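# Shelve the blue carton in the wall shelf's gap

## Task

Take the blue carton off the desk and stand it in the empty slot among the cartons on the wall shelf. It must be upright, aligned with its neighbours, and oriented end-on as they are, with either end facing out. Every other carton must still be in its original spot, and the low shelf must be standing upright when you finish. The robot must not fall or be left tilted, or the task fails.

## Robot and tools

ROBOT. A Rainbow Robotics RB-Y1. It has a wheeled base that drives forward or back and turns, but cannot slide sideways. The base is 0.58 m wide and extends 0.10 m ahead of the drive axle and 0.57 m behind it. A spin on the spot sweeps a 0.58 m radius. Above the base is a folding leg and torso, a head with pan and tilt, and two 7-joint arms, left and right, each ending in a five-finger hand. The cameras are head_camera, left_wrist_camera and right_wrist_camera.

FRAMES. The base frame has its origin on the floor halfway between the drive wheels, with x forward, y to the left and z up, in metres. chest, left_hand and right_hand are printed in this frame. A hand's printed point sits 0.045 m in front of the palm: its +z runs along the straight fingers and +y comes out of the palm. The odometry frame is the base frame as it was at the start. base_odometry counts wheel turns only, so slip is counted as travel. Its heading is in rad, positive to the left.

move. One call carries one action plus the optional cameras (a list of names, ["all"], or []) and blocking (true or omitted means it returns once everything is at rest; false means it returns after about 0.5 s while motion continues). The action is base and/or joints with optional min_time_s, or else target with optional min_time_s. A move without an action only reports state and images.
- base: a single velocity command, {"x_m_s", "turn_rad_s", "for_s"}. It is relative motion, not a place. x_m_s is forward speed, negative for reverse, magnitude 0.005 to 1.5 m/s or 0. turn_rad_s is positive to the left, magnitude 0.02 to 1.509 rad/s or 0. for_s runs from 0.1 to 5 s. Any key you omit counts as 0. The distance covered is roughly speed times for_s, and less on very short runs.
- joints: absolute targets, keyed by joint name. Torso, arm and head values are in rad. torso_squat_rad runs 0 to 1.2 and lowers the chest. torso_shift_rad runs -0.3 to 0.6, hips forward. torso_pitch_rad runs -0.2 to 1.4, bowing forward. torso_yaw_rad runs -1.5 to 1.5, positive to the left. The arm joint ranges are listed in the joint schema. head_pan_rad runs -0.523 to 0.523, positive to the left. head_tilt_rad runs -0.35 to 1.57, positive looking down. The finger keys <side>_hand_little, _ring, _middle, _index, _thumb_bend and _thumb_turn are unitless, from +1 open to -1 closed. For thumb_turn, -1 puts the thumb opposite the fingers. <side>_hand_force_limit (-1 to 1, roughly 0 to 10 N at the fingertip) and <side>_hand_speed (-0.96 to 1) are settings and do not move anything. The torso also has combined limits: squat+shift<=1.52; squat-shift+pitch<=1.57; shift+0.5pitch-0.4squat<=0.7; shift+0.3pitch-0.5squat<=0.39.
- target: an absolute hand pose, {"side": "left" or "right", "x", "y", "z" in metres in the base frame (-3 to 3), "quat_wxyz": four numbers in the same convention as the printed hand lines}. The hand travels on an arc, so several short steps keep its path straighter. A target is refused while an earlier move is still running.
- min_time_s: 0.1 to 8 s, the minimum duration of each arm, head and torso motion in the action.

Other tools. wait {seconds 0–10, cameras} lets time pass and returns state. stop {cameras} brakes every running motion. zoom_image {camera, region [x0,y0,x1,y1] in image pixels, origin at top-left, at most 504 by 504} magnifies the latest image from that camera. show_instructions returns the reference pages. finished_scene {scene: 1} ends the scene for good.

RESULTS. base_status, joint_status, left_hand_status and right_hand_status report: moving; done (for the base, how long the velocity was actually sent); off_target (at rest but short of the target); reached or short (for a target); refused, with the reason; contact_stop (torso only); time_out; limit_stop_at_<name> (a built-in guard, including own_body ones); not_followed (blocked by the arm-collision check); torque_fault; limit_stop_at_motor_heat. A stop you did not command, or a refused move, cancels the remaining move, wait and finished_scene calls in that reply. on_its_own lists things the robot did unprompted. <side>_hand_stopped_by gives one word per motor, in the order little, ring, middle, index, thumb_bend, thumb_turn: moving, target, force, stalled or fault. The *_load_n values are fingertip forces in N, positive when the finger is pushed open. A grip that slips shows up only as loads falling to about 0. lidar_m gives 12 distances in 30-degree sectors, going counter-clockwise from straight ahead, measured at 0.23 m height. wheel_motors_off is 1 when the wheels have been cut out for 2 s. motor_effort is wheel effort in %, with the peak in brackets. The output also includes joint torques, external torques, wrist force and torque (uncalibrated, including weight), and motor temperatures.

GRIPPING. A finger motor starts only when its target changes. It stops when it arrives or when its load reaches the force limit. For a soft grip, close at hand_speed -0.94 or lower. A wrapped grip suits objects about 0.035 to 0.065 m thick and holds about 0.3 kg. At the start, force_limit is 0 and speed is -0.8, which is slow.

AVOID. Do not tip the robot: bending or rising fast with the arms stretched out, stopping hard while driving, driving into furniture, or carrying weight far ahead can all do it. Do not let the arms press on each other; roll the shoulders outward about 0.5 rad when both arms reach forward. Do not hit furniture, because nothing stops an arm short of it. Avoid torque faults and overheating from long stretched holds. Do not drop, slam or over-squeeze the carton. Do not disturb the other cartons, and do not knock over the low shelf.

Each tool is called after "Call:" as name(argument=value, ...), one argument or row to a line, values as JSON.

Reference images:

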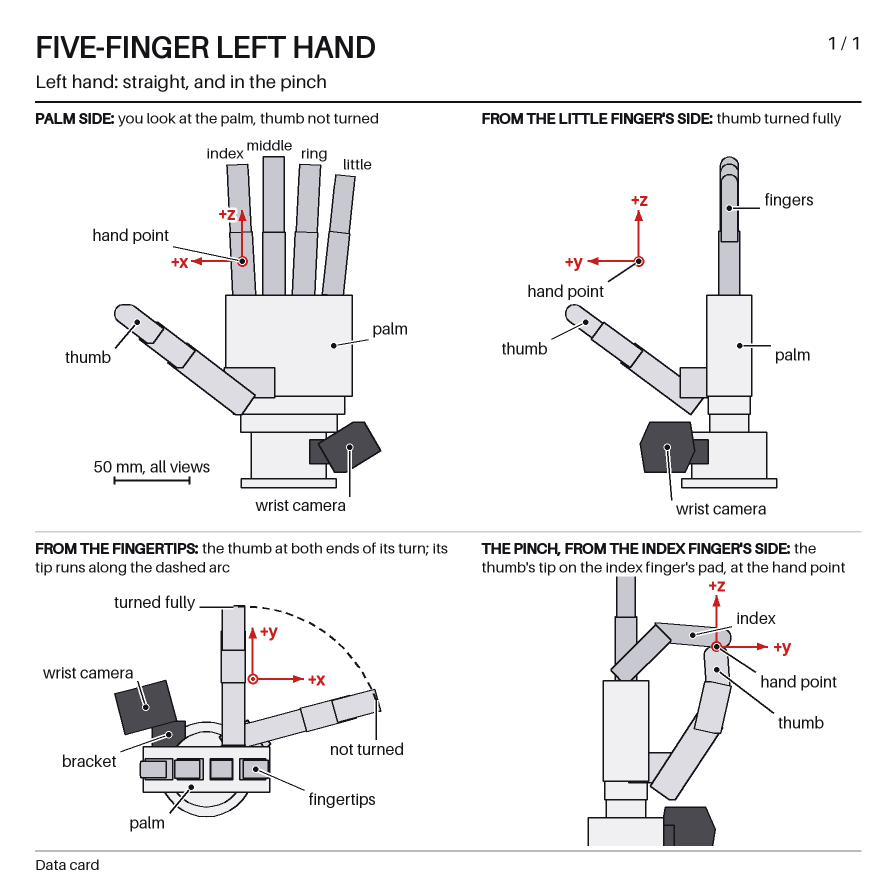

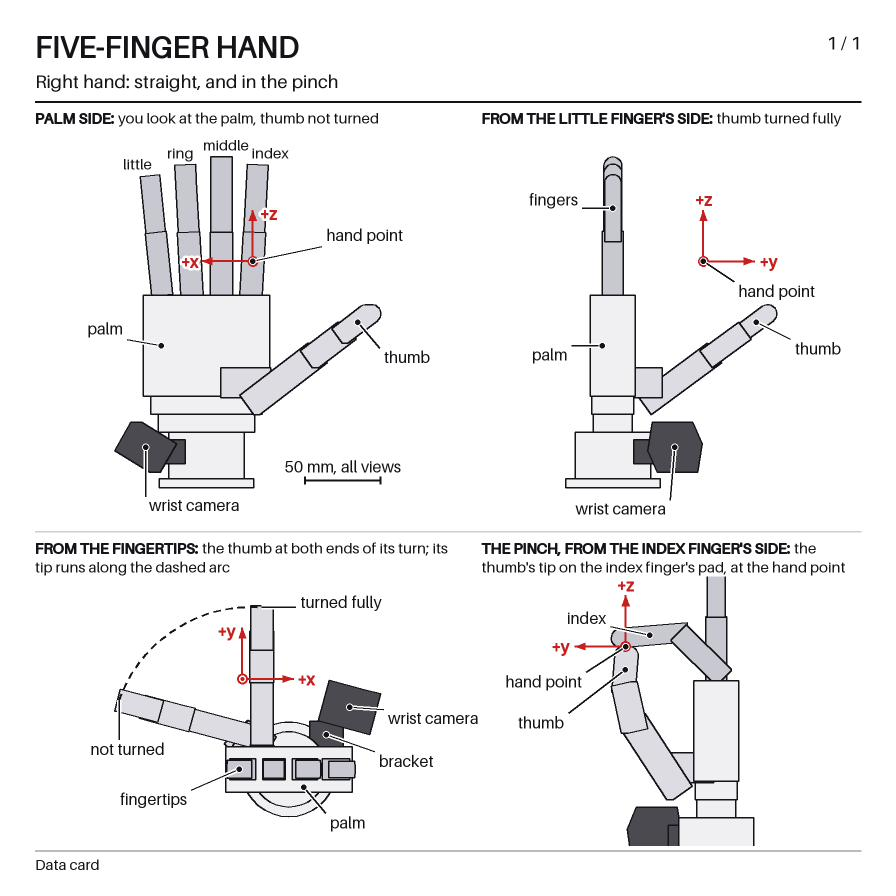

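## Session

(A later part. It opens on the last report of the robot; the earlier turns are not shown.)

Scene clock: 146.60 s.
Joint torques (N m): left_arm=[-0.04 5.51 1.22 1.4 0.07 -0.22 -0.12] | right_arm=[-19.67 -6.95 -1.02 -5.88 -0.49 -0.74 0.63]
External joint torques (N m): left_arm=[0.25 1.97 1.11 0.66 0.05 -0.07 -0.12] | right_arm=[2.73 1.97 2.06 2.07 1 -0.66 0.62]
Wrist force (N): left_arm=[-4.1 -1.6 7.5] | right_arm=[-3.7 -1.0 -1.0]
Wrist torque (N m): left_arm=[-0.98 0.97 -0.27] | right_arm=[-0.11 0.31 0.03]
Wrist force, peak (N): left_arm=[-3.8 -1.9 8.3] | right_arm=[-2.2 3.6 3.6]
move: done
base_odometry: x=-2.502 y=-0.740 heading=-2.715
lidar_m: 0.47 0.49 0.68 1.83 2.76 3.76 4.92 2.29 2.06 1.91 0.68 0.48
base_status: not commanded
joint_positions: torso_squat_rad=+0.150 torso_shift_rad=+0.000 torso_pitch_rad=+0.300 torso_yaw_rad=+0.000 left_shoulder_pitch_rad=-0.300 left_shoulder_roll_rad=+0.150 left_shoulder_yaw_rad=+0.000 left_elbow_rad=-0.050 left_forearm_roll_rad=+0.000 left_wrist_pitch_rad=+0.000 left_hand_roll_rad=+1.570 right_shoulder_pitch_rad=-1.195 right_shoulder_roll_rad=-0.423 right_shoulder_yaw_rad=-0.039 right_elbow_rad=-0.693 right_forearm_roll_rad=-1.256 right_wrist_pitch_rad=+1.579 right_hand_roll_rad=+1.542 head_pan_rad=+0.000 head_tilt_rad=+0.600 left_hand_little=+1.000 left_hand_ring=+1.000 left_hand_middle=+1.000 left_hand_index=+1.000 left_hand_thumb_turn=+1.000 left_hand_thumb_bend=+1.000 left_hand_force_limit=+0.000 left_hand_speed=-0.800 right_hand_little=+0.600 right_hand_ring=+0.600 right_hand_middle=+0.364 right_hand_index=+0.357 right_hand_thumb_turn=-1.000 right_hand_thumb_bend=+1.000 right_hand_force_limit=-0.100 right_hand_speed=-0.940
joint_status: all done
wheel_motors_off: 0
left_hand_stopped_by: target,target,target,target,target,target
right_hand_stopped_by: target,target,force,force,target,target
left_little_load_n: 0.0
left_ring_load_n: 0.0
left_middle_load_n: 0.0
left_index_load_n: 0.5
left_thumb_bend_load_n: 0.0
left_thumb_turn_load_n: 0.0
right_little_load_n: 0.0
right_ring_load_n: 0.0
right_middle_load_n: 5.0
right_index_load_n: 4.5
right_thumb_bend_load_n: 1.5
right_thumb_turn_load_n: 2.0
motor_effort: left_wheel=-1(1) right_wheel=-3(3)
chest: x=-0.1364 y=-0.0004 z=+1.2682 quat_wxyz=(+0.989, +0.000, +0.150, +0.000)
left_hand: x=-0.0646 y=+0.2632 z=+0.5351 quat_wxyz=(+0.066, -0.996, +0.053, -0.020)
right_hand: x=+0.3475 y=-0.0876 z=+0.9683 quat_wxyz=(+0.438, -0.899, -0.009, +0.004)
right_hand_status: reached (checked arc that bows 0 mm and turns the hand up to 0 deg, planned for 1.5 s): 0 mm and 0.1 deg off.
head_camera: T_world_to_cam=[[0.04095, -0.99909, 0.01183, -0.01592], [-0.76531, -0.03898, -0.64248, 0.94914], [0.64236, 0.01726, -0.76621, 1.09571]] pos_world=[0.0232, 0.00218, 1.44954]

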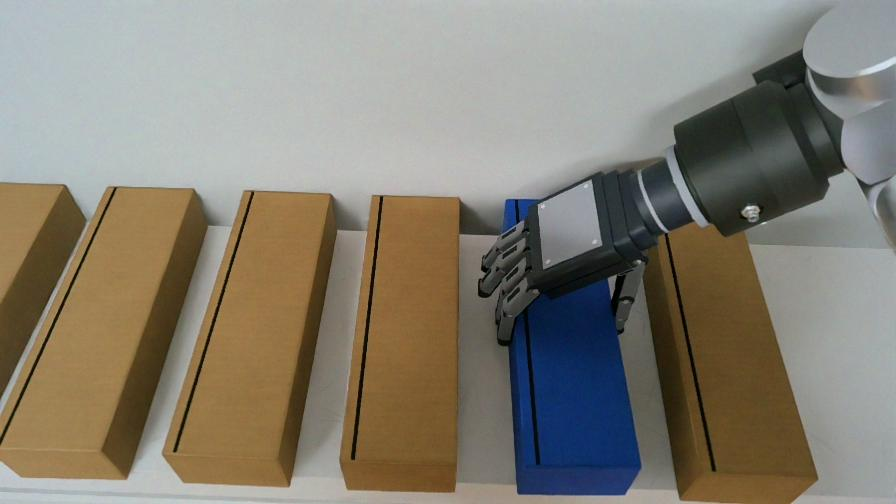

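Call:
move(
  target={"side": "right", "x": 0.3475, "y": -0.0875, "z": 0.9692, "quat_wxyz": [0.4383, -0.8987, -0.008, 0.0038]},
  min_time_s=1,
  cameras=[],
)

Call:
move(
  joints={"right_hand_speed": -0.9, "right_hand_index": 0.62, "right_hand_middle": 0.62},
  cameras=["head_camera"],
)

Call:
zoom_image(
  camera="head_camera",
  region=[440, 180, 700, 504],
)

Scene clock: 148.97 s.
Joint torques (N m): left_arm=[0.18 5.21 1.06 1.09 0.03 -0.24 -0.26] | right_arm=[-19.56 -8.84 -2.56 -7.06 -0.8 -0.52 0.07]
External joint torques (N m): left_arm=[0.47 1.68 0.95 0.34 0.02 -0.09 -0.26] | right_arm=[2.84 0.08 0.52 0.89 0.69 -0.43 0.07]
Wrist force (N): left_arm=[-4.3 -2.2 7.5] | right_arm=[-3.6 -0.9 -1.6]
Wrist torque (N m): left_arm=[-1.11 1.04 -0.23] | right_arm=[-0.05 0.42 -0.01]
Wrist force, peak (N): left_arm=[-4.1 -2.0 8.0] | right_arm=[-3.8 -0.9 -2.9]
move: done
base_odometry: x=-2.502 y=-0.740 heading=-2.715
lidar_m: 0.47 0.49 0.68 1.83 2.77 3.77 4.92 2.29 2.06 1.92 0.68 0.49
base_status: not commanded
joint_positions: torso_squat_rad=+0.150 torso_shift_rad=+0.000 torso_pitch_rad=+0.300 torso_yaw_rad=+0.000 left_shoulder_pitch_rad=-0.300 left_shoulder_roll_rad=+0.150 left_shoulder_yaw_rad=+0.000 left_elbow_rad=-0.050 left_forearm_roll_rad=+0.000 left_wrist_pitch_rad=+0.000 left_hand_roll_rad=+1.570 right_shoulder_pitch_rad=-1.195 right_shoulder_roll_rad=-0.423 right_shoulder_yaw_rad=-0.039 right_elbow_rad=-0.694 right_forearm_roll_rad=-1.256 right_wrist_pitch_rad=+1.579 right_hand_roll_rad=+1.542 head_pan_rad=+0.000 head_tilt_rad=+0.600 left_hand_little=+1.000 left_hand_ring=+1.000 left_hand_middle=+1.000 left_hand_index=+1.000 left_hand_thumb_turn=+1.000 left_hand_thumb_bend=+1.000 left_hand_force_limit=+0.000 left_hand_speed=-0.800 right_hand_little=+0.600 right_hand_ring=+0.600 right_hand_middle=+0.364 right_hand_index=+0.357 right_hand_thumb_turn=-1.000 right_hand_thumb_bend=+1.000 right_hand_force_limit=-0.100 right_hand_speed=-0.940
joint_status: all done
wheel_motors_off: 0
left_hand_stopped_by: target,target,target,target,target,target
right_hand_stopped_by: target,target,force,force,target,target
left_little_load_n: 0.0
left_ring_load_n: 0.0
left_middle_load_n: 0.0
left_index_load_n: 0.0
left_thumb_bend_load_n: 0.0
left_thumb_turn_load_n: 0.0
right_little_load_n: 0.0
right_ring_load_n: 0.0
right_middle_load_n: 5.0
right_index_load_n: 4.5
right_thumb_bend_load_n: 1.5
right_thumb_turn_load_n: 2.0
motor_effort: left_wheel=-1(1) right_wheel=-3(3)
chest: x=-0.1364 y=-0.0004 z=+1.2682 quat_wxyz=(+0.989, +0.000, +0.150, +0.000)
left_hand: x=-0.0646 y=+0.2632 z=+0.5351 quat_wxyz=(+0.066, -0.996, +0.053, -0.020)
right_hand: x=+0.3476 y=-0.0876 z=+0.9684 quat_wxyz=(+0.439, -0.899, -0.009, +0.004)
right_hand_status: reached (checked arc that bows 0 mm and turns the hand up to 0 deg, planned for 1.0 s): 1 mm and 0.1 deg off.

Scene clock: 150.40 s.
Joint torques (N m): left_arm=[-0.29 4.95 0.95 1.23 0.05 -0.33 -0.28] | right_arm=[-19.44 -8.7 -2.95 -7.16 -1.27 -0.36 -0.06]
External joint torques (N m): left_arm=[0 1.42 0.83 0.48 0.03 -0.18 -0.28] | right_arm=[2.96 0.22 0.13 0.79 0.22 -0.28 -0.07]
Wrist force (N): left_arm=[-4.3 -1.5 7.2] | right_arm=[-1.1 2.9 3.2]
Wrist torque (N m): left_arm=[-0.95 1.01 -0.26] | right_arm=[-0.17 0.16 0.11]
Wrist force, peak (N): left_arm=[-4.1 -1.3 8.1] | right_arm=[-0.9 3.3 3.5]
move: done
base_odometry: x=-2.502 y=-0.740 heading=-2.715
lidar_m: 0.47 0.49 0.68 1.83 2.76 3.76 4.92 2.29 2.05 1.91 0.68 0.49
base_status: not commanded
joint_positions: torso_squat_rad=+0.150 torso_shift_rad=+0.000 torso_pitch_rad=+0.300 torso_yaw_rad=+0.000 left_shoulder_pitch_rad=-0.300 left_shoulder_roll_rad=+0.150 left_shoulder_yaw_rad=+0.000 left_elbow_rad=-0.050 left_forearm_roll_rad=+0.000 left_wrist_pitch_rad=+0.000 left_hand_roll_rad=+1.570 right_shoulder_pitch_rad=-1.195 right_shoulder_roll_rad=-0.423 right_shoulder_yaw_rad=-0.039 right_elbow_rad=-0.694 right_forearm_roll_rad=-1.256 right_wrist_pitch_rad=+1.579 right_hand_roll_rad=+1.542 head_pan_rad=+0.000 head_tilt_rad=+0.600 left_hand_little=+1.000 left_hand_ring=+1.000 left_hand_middle=+1.000 left_hand_index=+1.000 left_hand_thumb_turn=+1.000 left_hand_thumb_bend=+1.000 left_hand_force_limit=+0.000 left_hand_speed=-0.800 right_hand_little=+0.600 right_hand_ring=+0.600 right_hand_middle=+0.620 right_hand_index=+0.620 right_hand_thumb_turn=-1.000 right_hand_thumb_bend=+1.000 right_hand_force_limit=-0.100 right_hand_speed=-0.900
joint_status: all done
wheel_motors_off: 0
left_hand_stopped_by: target,target,target,target,target,target
right_hand_stopped_by: target,target,target,target,target,target
left_little_load_n: 0.0
left_ring_load_n: 0.0
left_middle_load_n: 0.0
left_index_load_n: 0.0
left_thumb_bend_load_n: 0.0
left_thumb_turn_load_n: 0.0
right_little_load_n: 0.0
right_ring_load_n: 0.0
right_middle_load_n: 0.0
right_index_load_n: 0.0
right_thumb_bend_load_n: 0.0
right_thumb_turn_load_n: 0.0
motor_effort: left_wheel=-1(1) right_wheel=-3(3)
chest: x=-0.1364 y=-0.0004 z=+1.2682 quat_wxyz=(+0.989, +0.000, +0.150, +0.000)
left_hand: x=-0.0646 y=+0.2632 z=+0.5351 quat_wxyz=(+0.066, -0.996, +0.053, -0.020)
right_hand: x=+0.3476 y=-0.0876 z=+0.9683 quat_wxyz=(+0.438, -0.899, -0.009, +0.004)
head_camera: T_world_to_cam=[[0.04095, -0.99909, 0.01183, -0.01592], [-0.76531, -0.03898, -0.64248, 0.94914], [0.64236, 0.01726, -0.76621, 1.09571]] pos_world=[0.0232, 0.00218, 1.44954]

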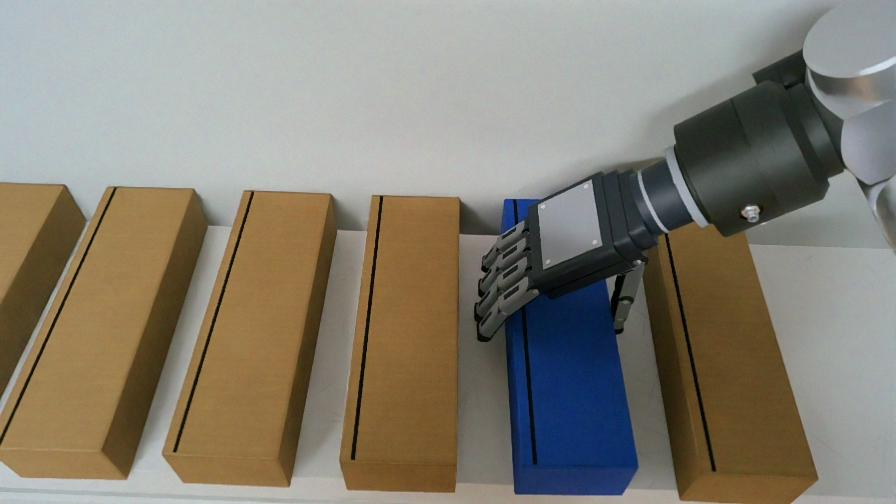

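Scaled by 1.556 from the camera's image (finer frame: 1280x720).

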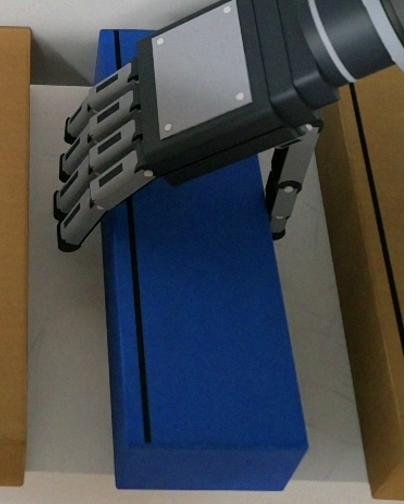

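Call:
move(
  target={"side": "right", "x": 0.3475, "y": -0.0955, "z": 0.972, "quat_wxyz": [0.4383, -0.8987, -0.009, 0.0044]},
  min_time_s=1,
  cameras=[],
)

Call:
move(
  target={"side": "right", "x": 0.345, "y": -0.0965, "z": 1.0, "quat_wxyz": [0.4383, -0.8987, -0.009, 0.0044]},
  min_time_s=2,
  cameras=["head_camera"],
)

Call:
move(
  target={"side": "right", "x": 0.33, "y": -0.1, "z": 1.10, "quat_wxyz": [0.4383, -0.8987, -0.009, 0.0044]},
  min_time_s=2,
  cameras=["head_camera"],
)

Scene clock: 152.37 s.
Joint torques (N m): left_arm=[0 4.8 0.87 1.65 0.09 -0.17 -0.2] | right_arm=[-19.97 -10.52 -3.48 -7.92 -1.83 0.05 0.33]
External joint torques (N m): left_arm=[0.29 1.26 0.75 0.9 0.07 -0.02 -0.2] | right_arm=[2.4 -1.36 -0.36 -0.01 -0.34 0.13 0.32]
Wrist force (N): left_arm=[-3.8 -1.2 7.3] | right_arm=[-1.6 2.9 3.1]
Wrist torque (N m): left_arm=[-0.93 0.93 -0.28] | right_arm=[-0.20 0.27 0.06]
Wrist force, peak (N): left_arm=[-4.5 -1.5 8.1] | right_arm=[-0.6 2.8 4.1]
move: done
base_odometry: x=-2.502 y=-0.740 heading=-2.715
lidar_m: 0.47 0.49 0.68 1.83 2.76 3.76 4.91 2.29 2.06 1.91 0.68 0.49
base_status: not commanded
joint_positions: torso_squat_rad=+0.150 torso_shift_rad=+0.000 torso_pitch_rad=+0.300 torso_yaw_rad=+0.000 left_shoulder_pitch_rad=-0.300 left_shoulder_roll_rad=+0.150 left_shoulder_yaw_rad=+0.000 left_elbow_rad=-0.050 left_forearm_roll_rad=+0.000 left_wrist_pitch_rad=+0.000 left_hand_roll_rad=+1.570 right_shoulder_pitch_rad=-1.195 right_shoulder_roll_rad=-0.438 right_shoulder_yaw_rad=-0.044 right_elbow_rad=-0.695 right_forearm_roll_rad=-1.262 right_wrist_pitch_rad=+1.595 right_hand_roll_rad=+1.544 head_pan_rad=+0.000 head_tilt_rad=+0.600 left_hand_little=+1.000 left_hand_ring=+1.000 left_hand_middle=+1.000 left_hand_index=+1.000 left_hand_thumb_turn=+1.000 left_hand_thumb_bend=+1.000 left_hand_force_limit=+0.000 left_hand_speed=-0.800 right_hand_little=+0.600 right_hand_ring=+0.600 right_hand_middle=+0.620 right_hand_index=+0.620 right_hand_thumb_turn=-1.000 right_hand_thumb_bend=+1.000 right_hand_force_limit=-0.100 right_hand_speed=-0.900
joint_status: all done
wheel_motors_off: 0
left_hand_stopped_by: target,target,target,target,target,target
right_hand_stopped_by: target,target,target,target,target,target
left_little_load_n: 0.0
left_ring_load_n: 0.0
left_middle_load_n: 0.0
left_index_load_n: 0.0
left_thumb_bend_load_n: 0.0
left_thumb_turn_load_n: 0.0
right_little_load_n: 0.0
right_ring_load_n: 0.0
right_middle_load_n: 0.0
right_index_load_n: 0.0
right_thumb_bend_load_n: 0.0
right_thumb_turn_load_n: 0.0
motor_effort: left_wheel=-1(1) right_wheel=-3(3)
chest: x=-0.1364 y=-0.0004 z=+1.2682 quat_wxyz=(+0.989, +0.000, +0.150, +0.000)
left_hand: x=-0.0646 y=+0.2632 z=+0.5351 quat_wxyz=(+0.066, -0.996, +0.053, -0.020)
right_hand: x=+0.3474 y=-0.0953 z=+0.9718 quat_wxyz=(+0.438, -0.899, -0.009, +0.005)
right_hand_status: reached (checked arc that bows 0 mm and turns the hand up to 0 deg, planned for 1.0 s): 0 mm and 0.0 deg off.

Scene clock: 154.70 s.
Joint torques (N m): left_arm=[0.28 4.52 1.09 1.33 0.07 -0.13 -0.27] | right_arm=[-17.27 -10.15 -3.8 -8.17 -1.81 0.01 -0.39]
External joint torques (N m): left_arm=[0.57 0.99 0.97 0.58 0.06 0.02 -0.27] | right_arm=[4.96 -0.89 -0.33 -0.23 -0.34 0.26 -0.4]
Wrist force (N): left_arm=[-4.3 -1.5 7.7] | right_arm=[-1.2 2.6 2.4]
Wrist torque (N m): left_arm=[-0.97 0.98 -0.32] | right_arm=[-0.24 0.19 0.00]
Wrist force, peak (N): left_arm=[-4.7 -1.6 8.0] | right_arm=[-1.9 2.6 3.6]
move: done
base_odometry: x=-2.502 y=-0.740 heading=-2.715
lidar_m: 0.47 0.49 0.68 1.83 2.76 3.77 4.93 2.30 2.05 1.92 0.68 0.50
base_status: not commanded
joint_positions: torso_squat_rad=+0.150 torso_shift_rad=+0.000 torso_pitch_rad=+0.300 torso_yaw_rad=+0.000 left_shoulder_pitch_rad=-0.300 left_shoulder_roll_rad=+0.150 left_shoulder_yaw_rad=+0.000 left_elbow_rad=-0.050 left_forearm_roll_rad=+0.000 left_wrist_pitch_rad=+0.000 left_hand_roll_rad=+1.570 right_shoulder_pitch_rad=-1.177 right_shoulder_roll_rad=-0.456 right_shoulder_yaw_rad=-0.054 right_elbow_rad=-0.830 right_forearm_roll_rad=-1.275 right_wrist_pitch_rad=+1.651 right_hand_roll_rad=+1.438 head_pan_rad=+0.000 head_tilt_rad=+0.600 left_hand_little=+1.000 left_hand_ring=+1.000 left_hand_middle=+1.000 left_hand_index=+1.000 left_hand_thumb_turn=+1.000 left_hand_thumb_bend=+1.000 left_hand_force_limit=+0.000 left_hand_speed=-0.800 right_hand_little=+0.600 right_hand_ring=+0.600 right_hand_middle=+0.620 right_hand_index=+0.620 right_hand_thumb_turn=-1.000 right_hand_thumb_bend=+1.000 right_hand_force_limit=-0.100 right_hand_speed=-0.900
joint_status: all done
wheel_motors_off: 0
left_hand_stopped_by: target,target,target,target,target,target
right_hand_stopped_by: target,target,target,target,target,target
left_little_load_n: 0.0
left_ring_load_n: 0.0
left_middle_load_n: -0.5
left_index_load_n: 0.0
left_thumb_bend_load_n: 0.0
left_thumb_turn_load_n: 0.0
right_little_load_n: 0.0
right_ring_load_n: 0.0
right_middle_load_n: 0.0
right_index_load_n: 0.0
right_thumb_bend_load_n: 0.0
right_thumb_turn_load_n: 0.0
motor_effort: left_wheel=-1(1) right_wheel=-3(3)
chest: x=-0.1364 y=-0.0004 z=+1.2682 quat_wxyz=(+0.989, +0.000, +0.150, +0.000)
left_hand: x=-0.0646 y=+0.2632 z=+0.5351 quat_wxyz=(+0.066, -0.996, +0.053, -0.020)
right_hand: x=+0.3450 y=-0.0963 z=+1.0001 quat_wxyz=(+0.439, -0.899, -0.009, +0.005)
right_hand_status: reached (checked arc that bows 3 mm and turns the hand up to 1 deg, planned for 2.0 s): 0 mm and 0.1 deg off.
head_camera: T_world_to_cam=[[0.04095, -0.99909, 0.01183, -0.01592], [-0.76531, -0.03898, -0.64248, 0.94914], [0.64236, 0.01726, -0.76621, 1.09571]] pos_world=[0.0232, 0.00218, 1.44954]

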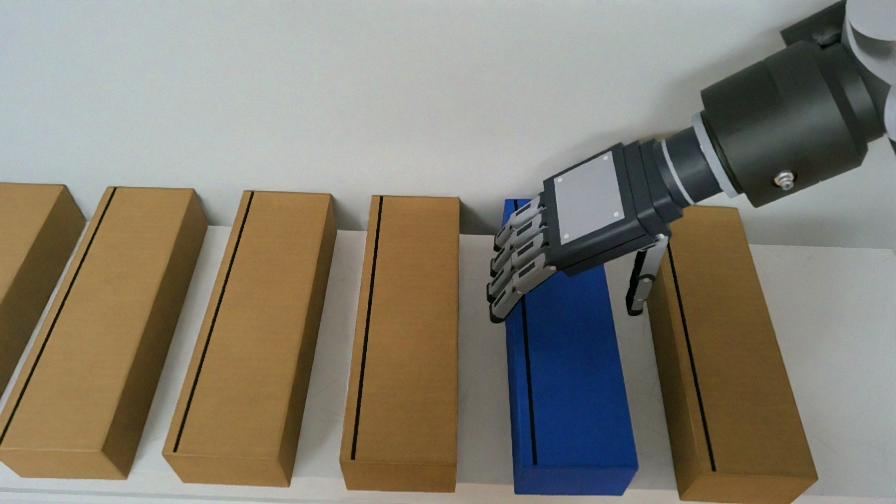

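Scene clock: 157.03 s.
Joint torques (N m): left_arm=[0.36 4.51 1.29 1.3 0.12 -0.36 -0.3] | right_arm=[-20.74 -10.37 -4.29 -7.53 -1.6 -0.44 -0.22]
External joint torques (N m): left_arm=[0.65 0.98 1.17 0.55 0.1 -0.22 -0.3] | right_arm=[1.21 -0.81 -0.26 -0.19 -0.28 0.28 -0.23]
Wrist force (N): left_arm=[-4.0 -1.4 7.6] | right_arm=[-1.8 2.9 2.8]
Wrist torque (N m): left_arm=[-0.98 0.98 -0.23] | right_arm=[-0.19 0.21 -0.08]
Wrist force, peak (N): left_arm=[-4.6 -1.7 7.9] | right_arm=[-1.4 3.4 3.6]
move: done
base_odometry: x=-2.502 y=-0.740 heading=-2.715
lidar_m: 0.47 0.49 0.67 1.83 2.77 3.76 4.92 2.28 2.05 1.91 0.68 0.49
base_status: not commanded
joint_positions: torso_squat_rad=+0.150 torso_shift_rad=+0.000 torso_pitch_rad=+0.300 torso_yaw_rad=+0.000 left_shoulder_pitch_rad=-0.300 left_shoulder_roll_rad=+0.150 left_shoulder_yaw_rad=+0.000 left_elbow_rad=-0.050 left_forearm_roll_rad=+0.000 left_wrist_pitch_rad=+0.000 left_hand_roll_rad=+1.570 right_shoulder_pitch_rad=-1.204 right_shoulder_roll_rad=-0.518 right_shoulder_yaw_rad=-0.108 right_elbow_rad=-1.134 right_forearm_roll_rad=-1.343 right_wrist_pitch_rad=+1.817 right_hand_roll_rad=+1.130 head_pan_rad=+0.000 head_tilt_rad=+0.600 left_hand_little=+1.000 left_hand_ring=+1.000 left_hand_middle=+1.000 left_hand_index=+1.000 left_hand_thumb_turn=+1.000 left_hand_thumb_bend=+1.000 left_hand_force_limit=+0.000 left_hand_speed=-0.800 right_hand_little=+0.600 right_hand_ring=+0.600 right_hand_middle=+0.620 right_hand_index=+0.620 right_hand_thumb_turn=-1.000 right_hand_thumb_bend=+1.000 right_hand_force_limit=-0.100 right_hand_speed=-0.900
joint_status: all done
wheel_motors_off: 0
left_hand_stopped_by: target,target,target,target,target,target
right_hand_stopped_by: target,target,target,target,target,target
left_little_load_n: 0.0
left_ring_load_n: 0.0
left_middle_load_n: 0.0
left_index_load_n: 0.0
left_thumb_bend_load_n: -0.5
left_thumb_turn_load_n: 0.0
right_little_load_n: 0.0
right_ring_load_n: 0.0
right_middle_load_n: 0.0
right_index_load_n: 0.0
right_thumb_bend_load_n: 0.0
right_thumb_turn_load_n: 0.0
motor_effort: left_wheel=-1(2) right_wheel=-3(3)
chest: x=-0.1364 y=-0.0004 z=+1.2682 quat_wxyz=(+0.989, +0.000, +0.150, +0.000)
left_hand: x=-0.0646 y=+0.2632 z=+0.5351 quat_wxyz=(+0.066, -0.996, +0.053, -0.020)
right_hand: x=+0.3298 y=-0.1000 z=+1.0998 quat_wxyz=(+0.438, -0.899, -0.009, +0.005)
right_hand_status: reached (checked arc that bows 7 mm and turns the hand up to 1 deg, planned for 2.0 s): 0 mm and 0.1 deg off.
head_camera: T_world_to_cam=[[0.04095, -0.99909, 0.01183, -0.01592], [-0.76531, -0.03898, -0.64248, 0.94914], [0.64236, 0.01726, -0.76621, 1.09571]] pos_world=[0.0232, 0.00218, 1.44954]

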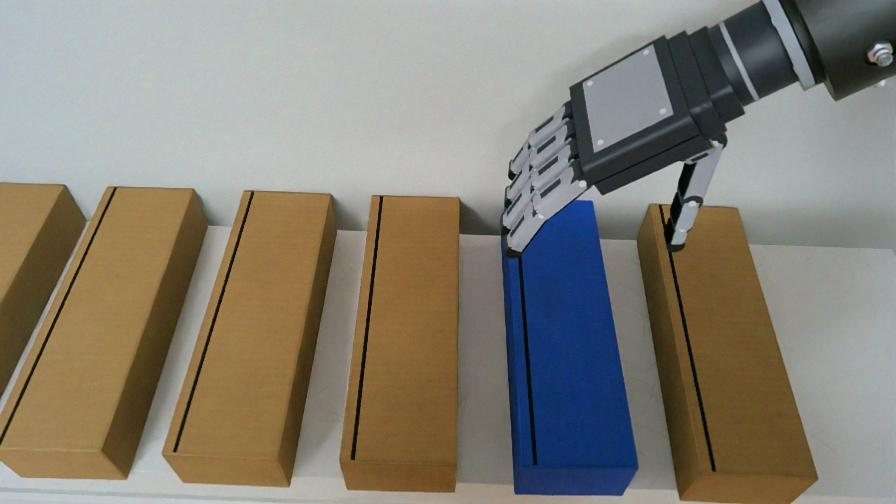

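Call:
finished_scene(
)

The scene is finished: the task was done.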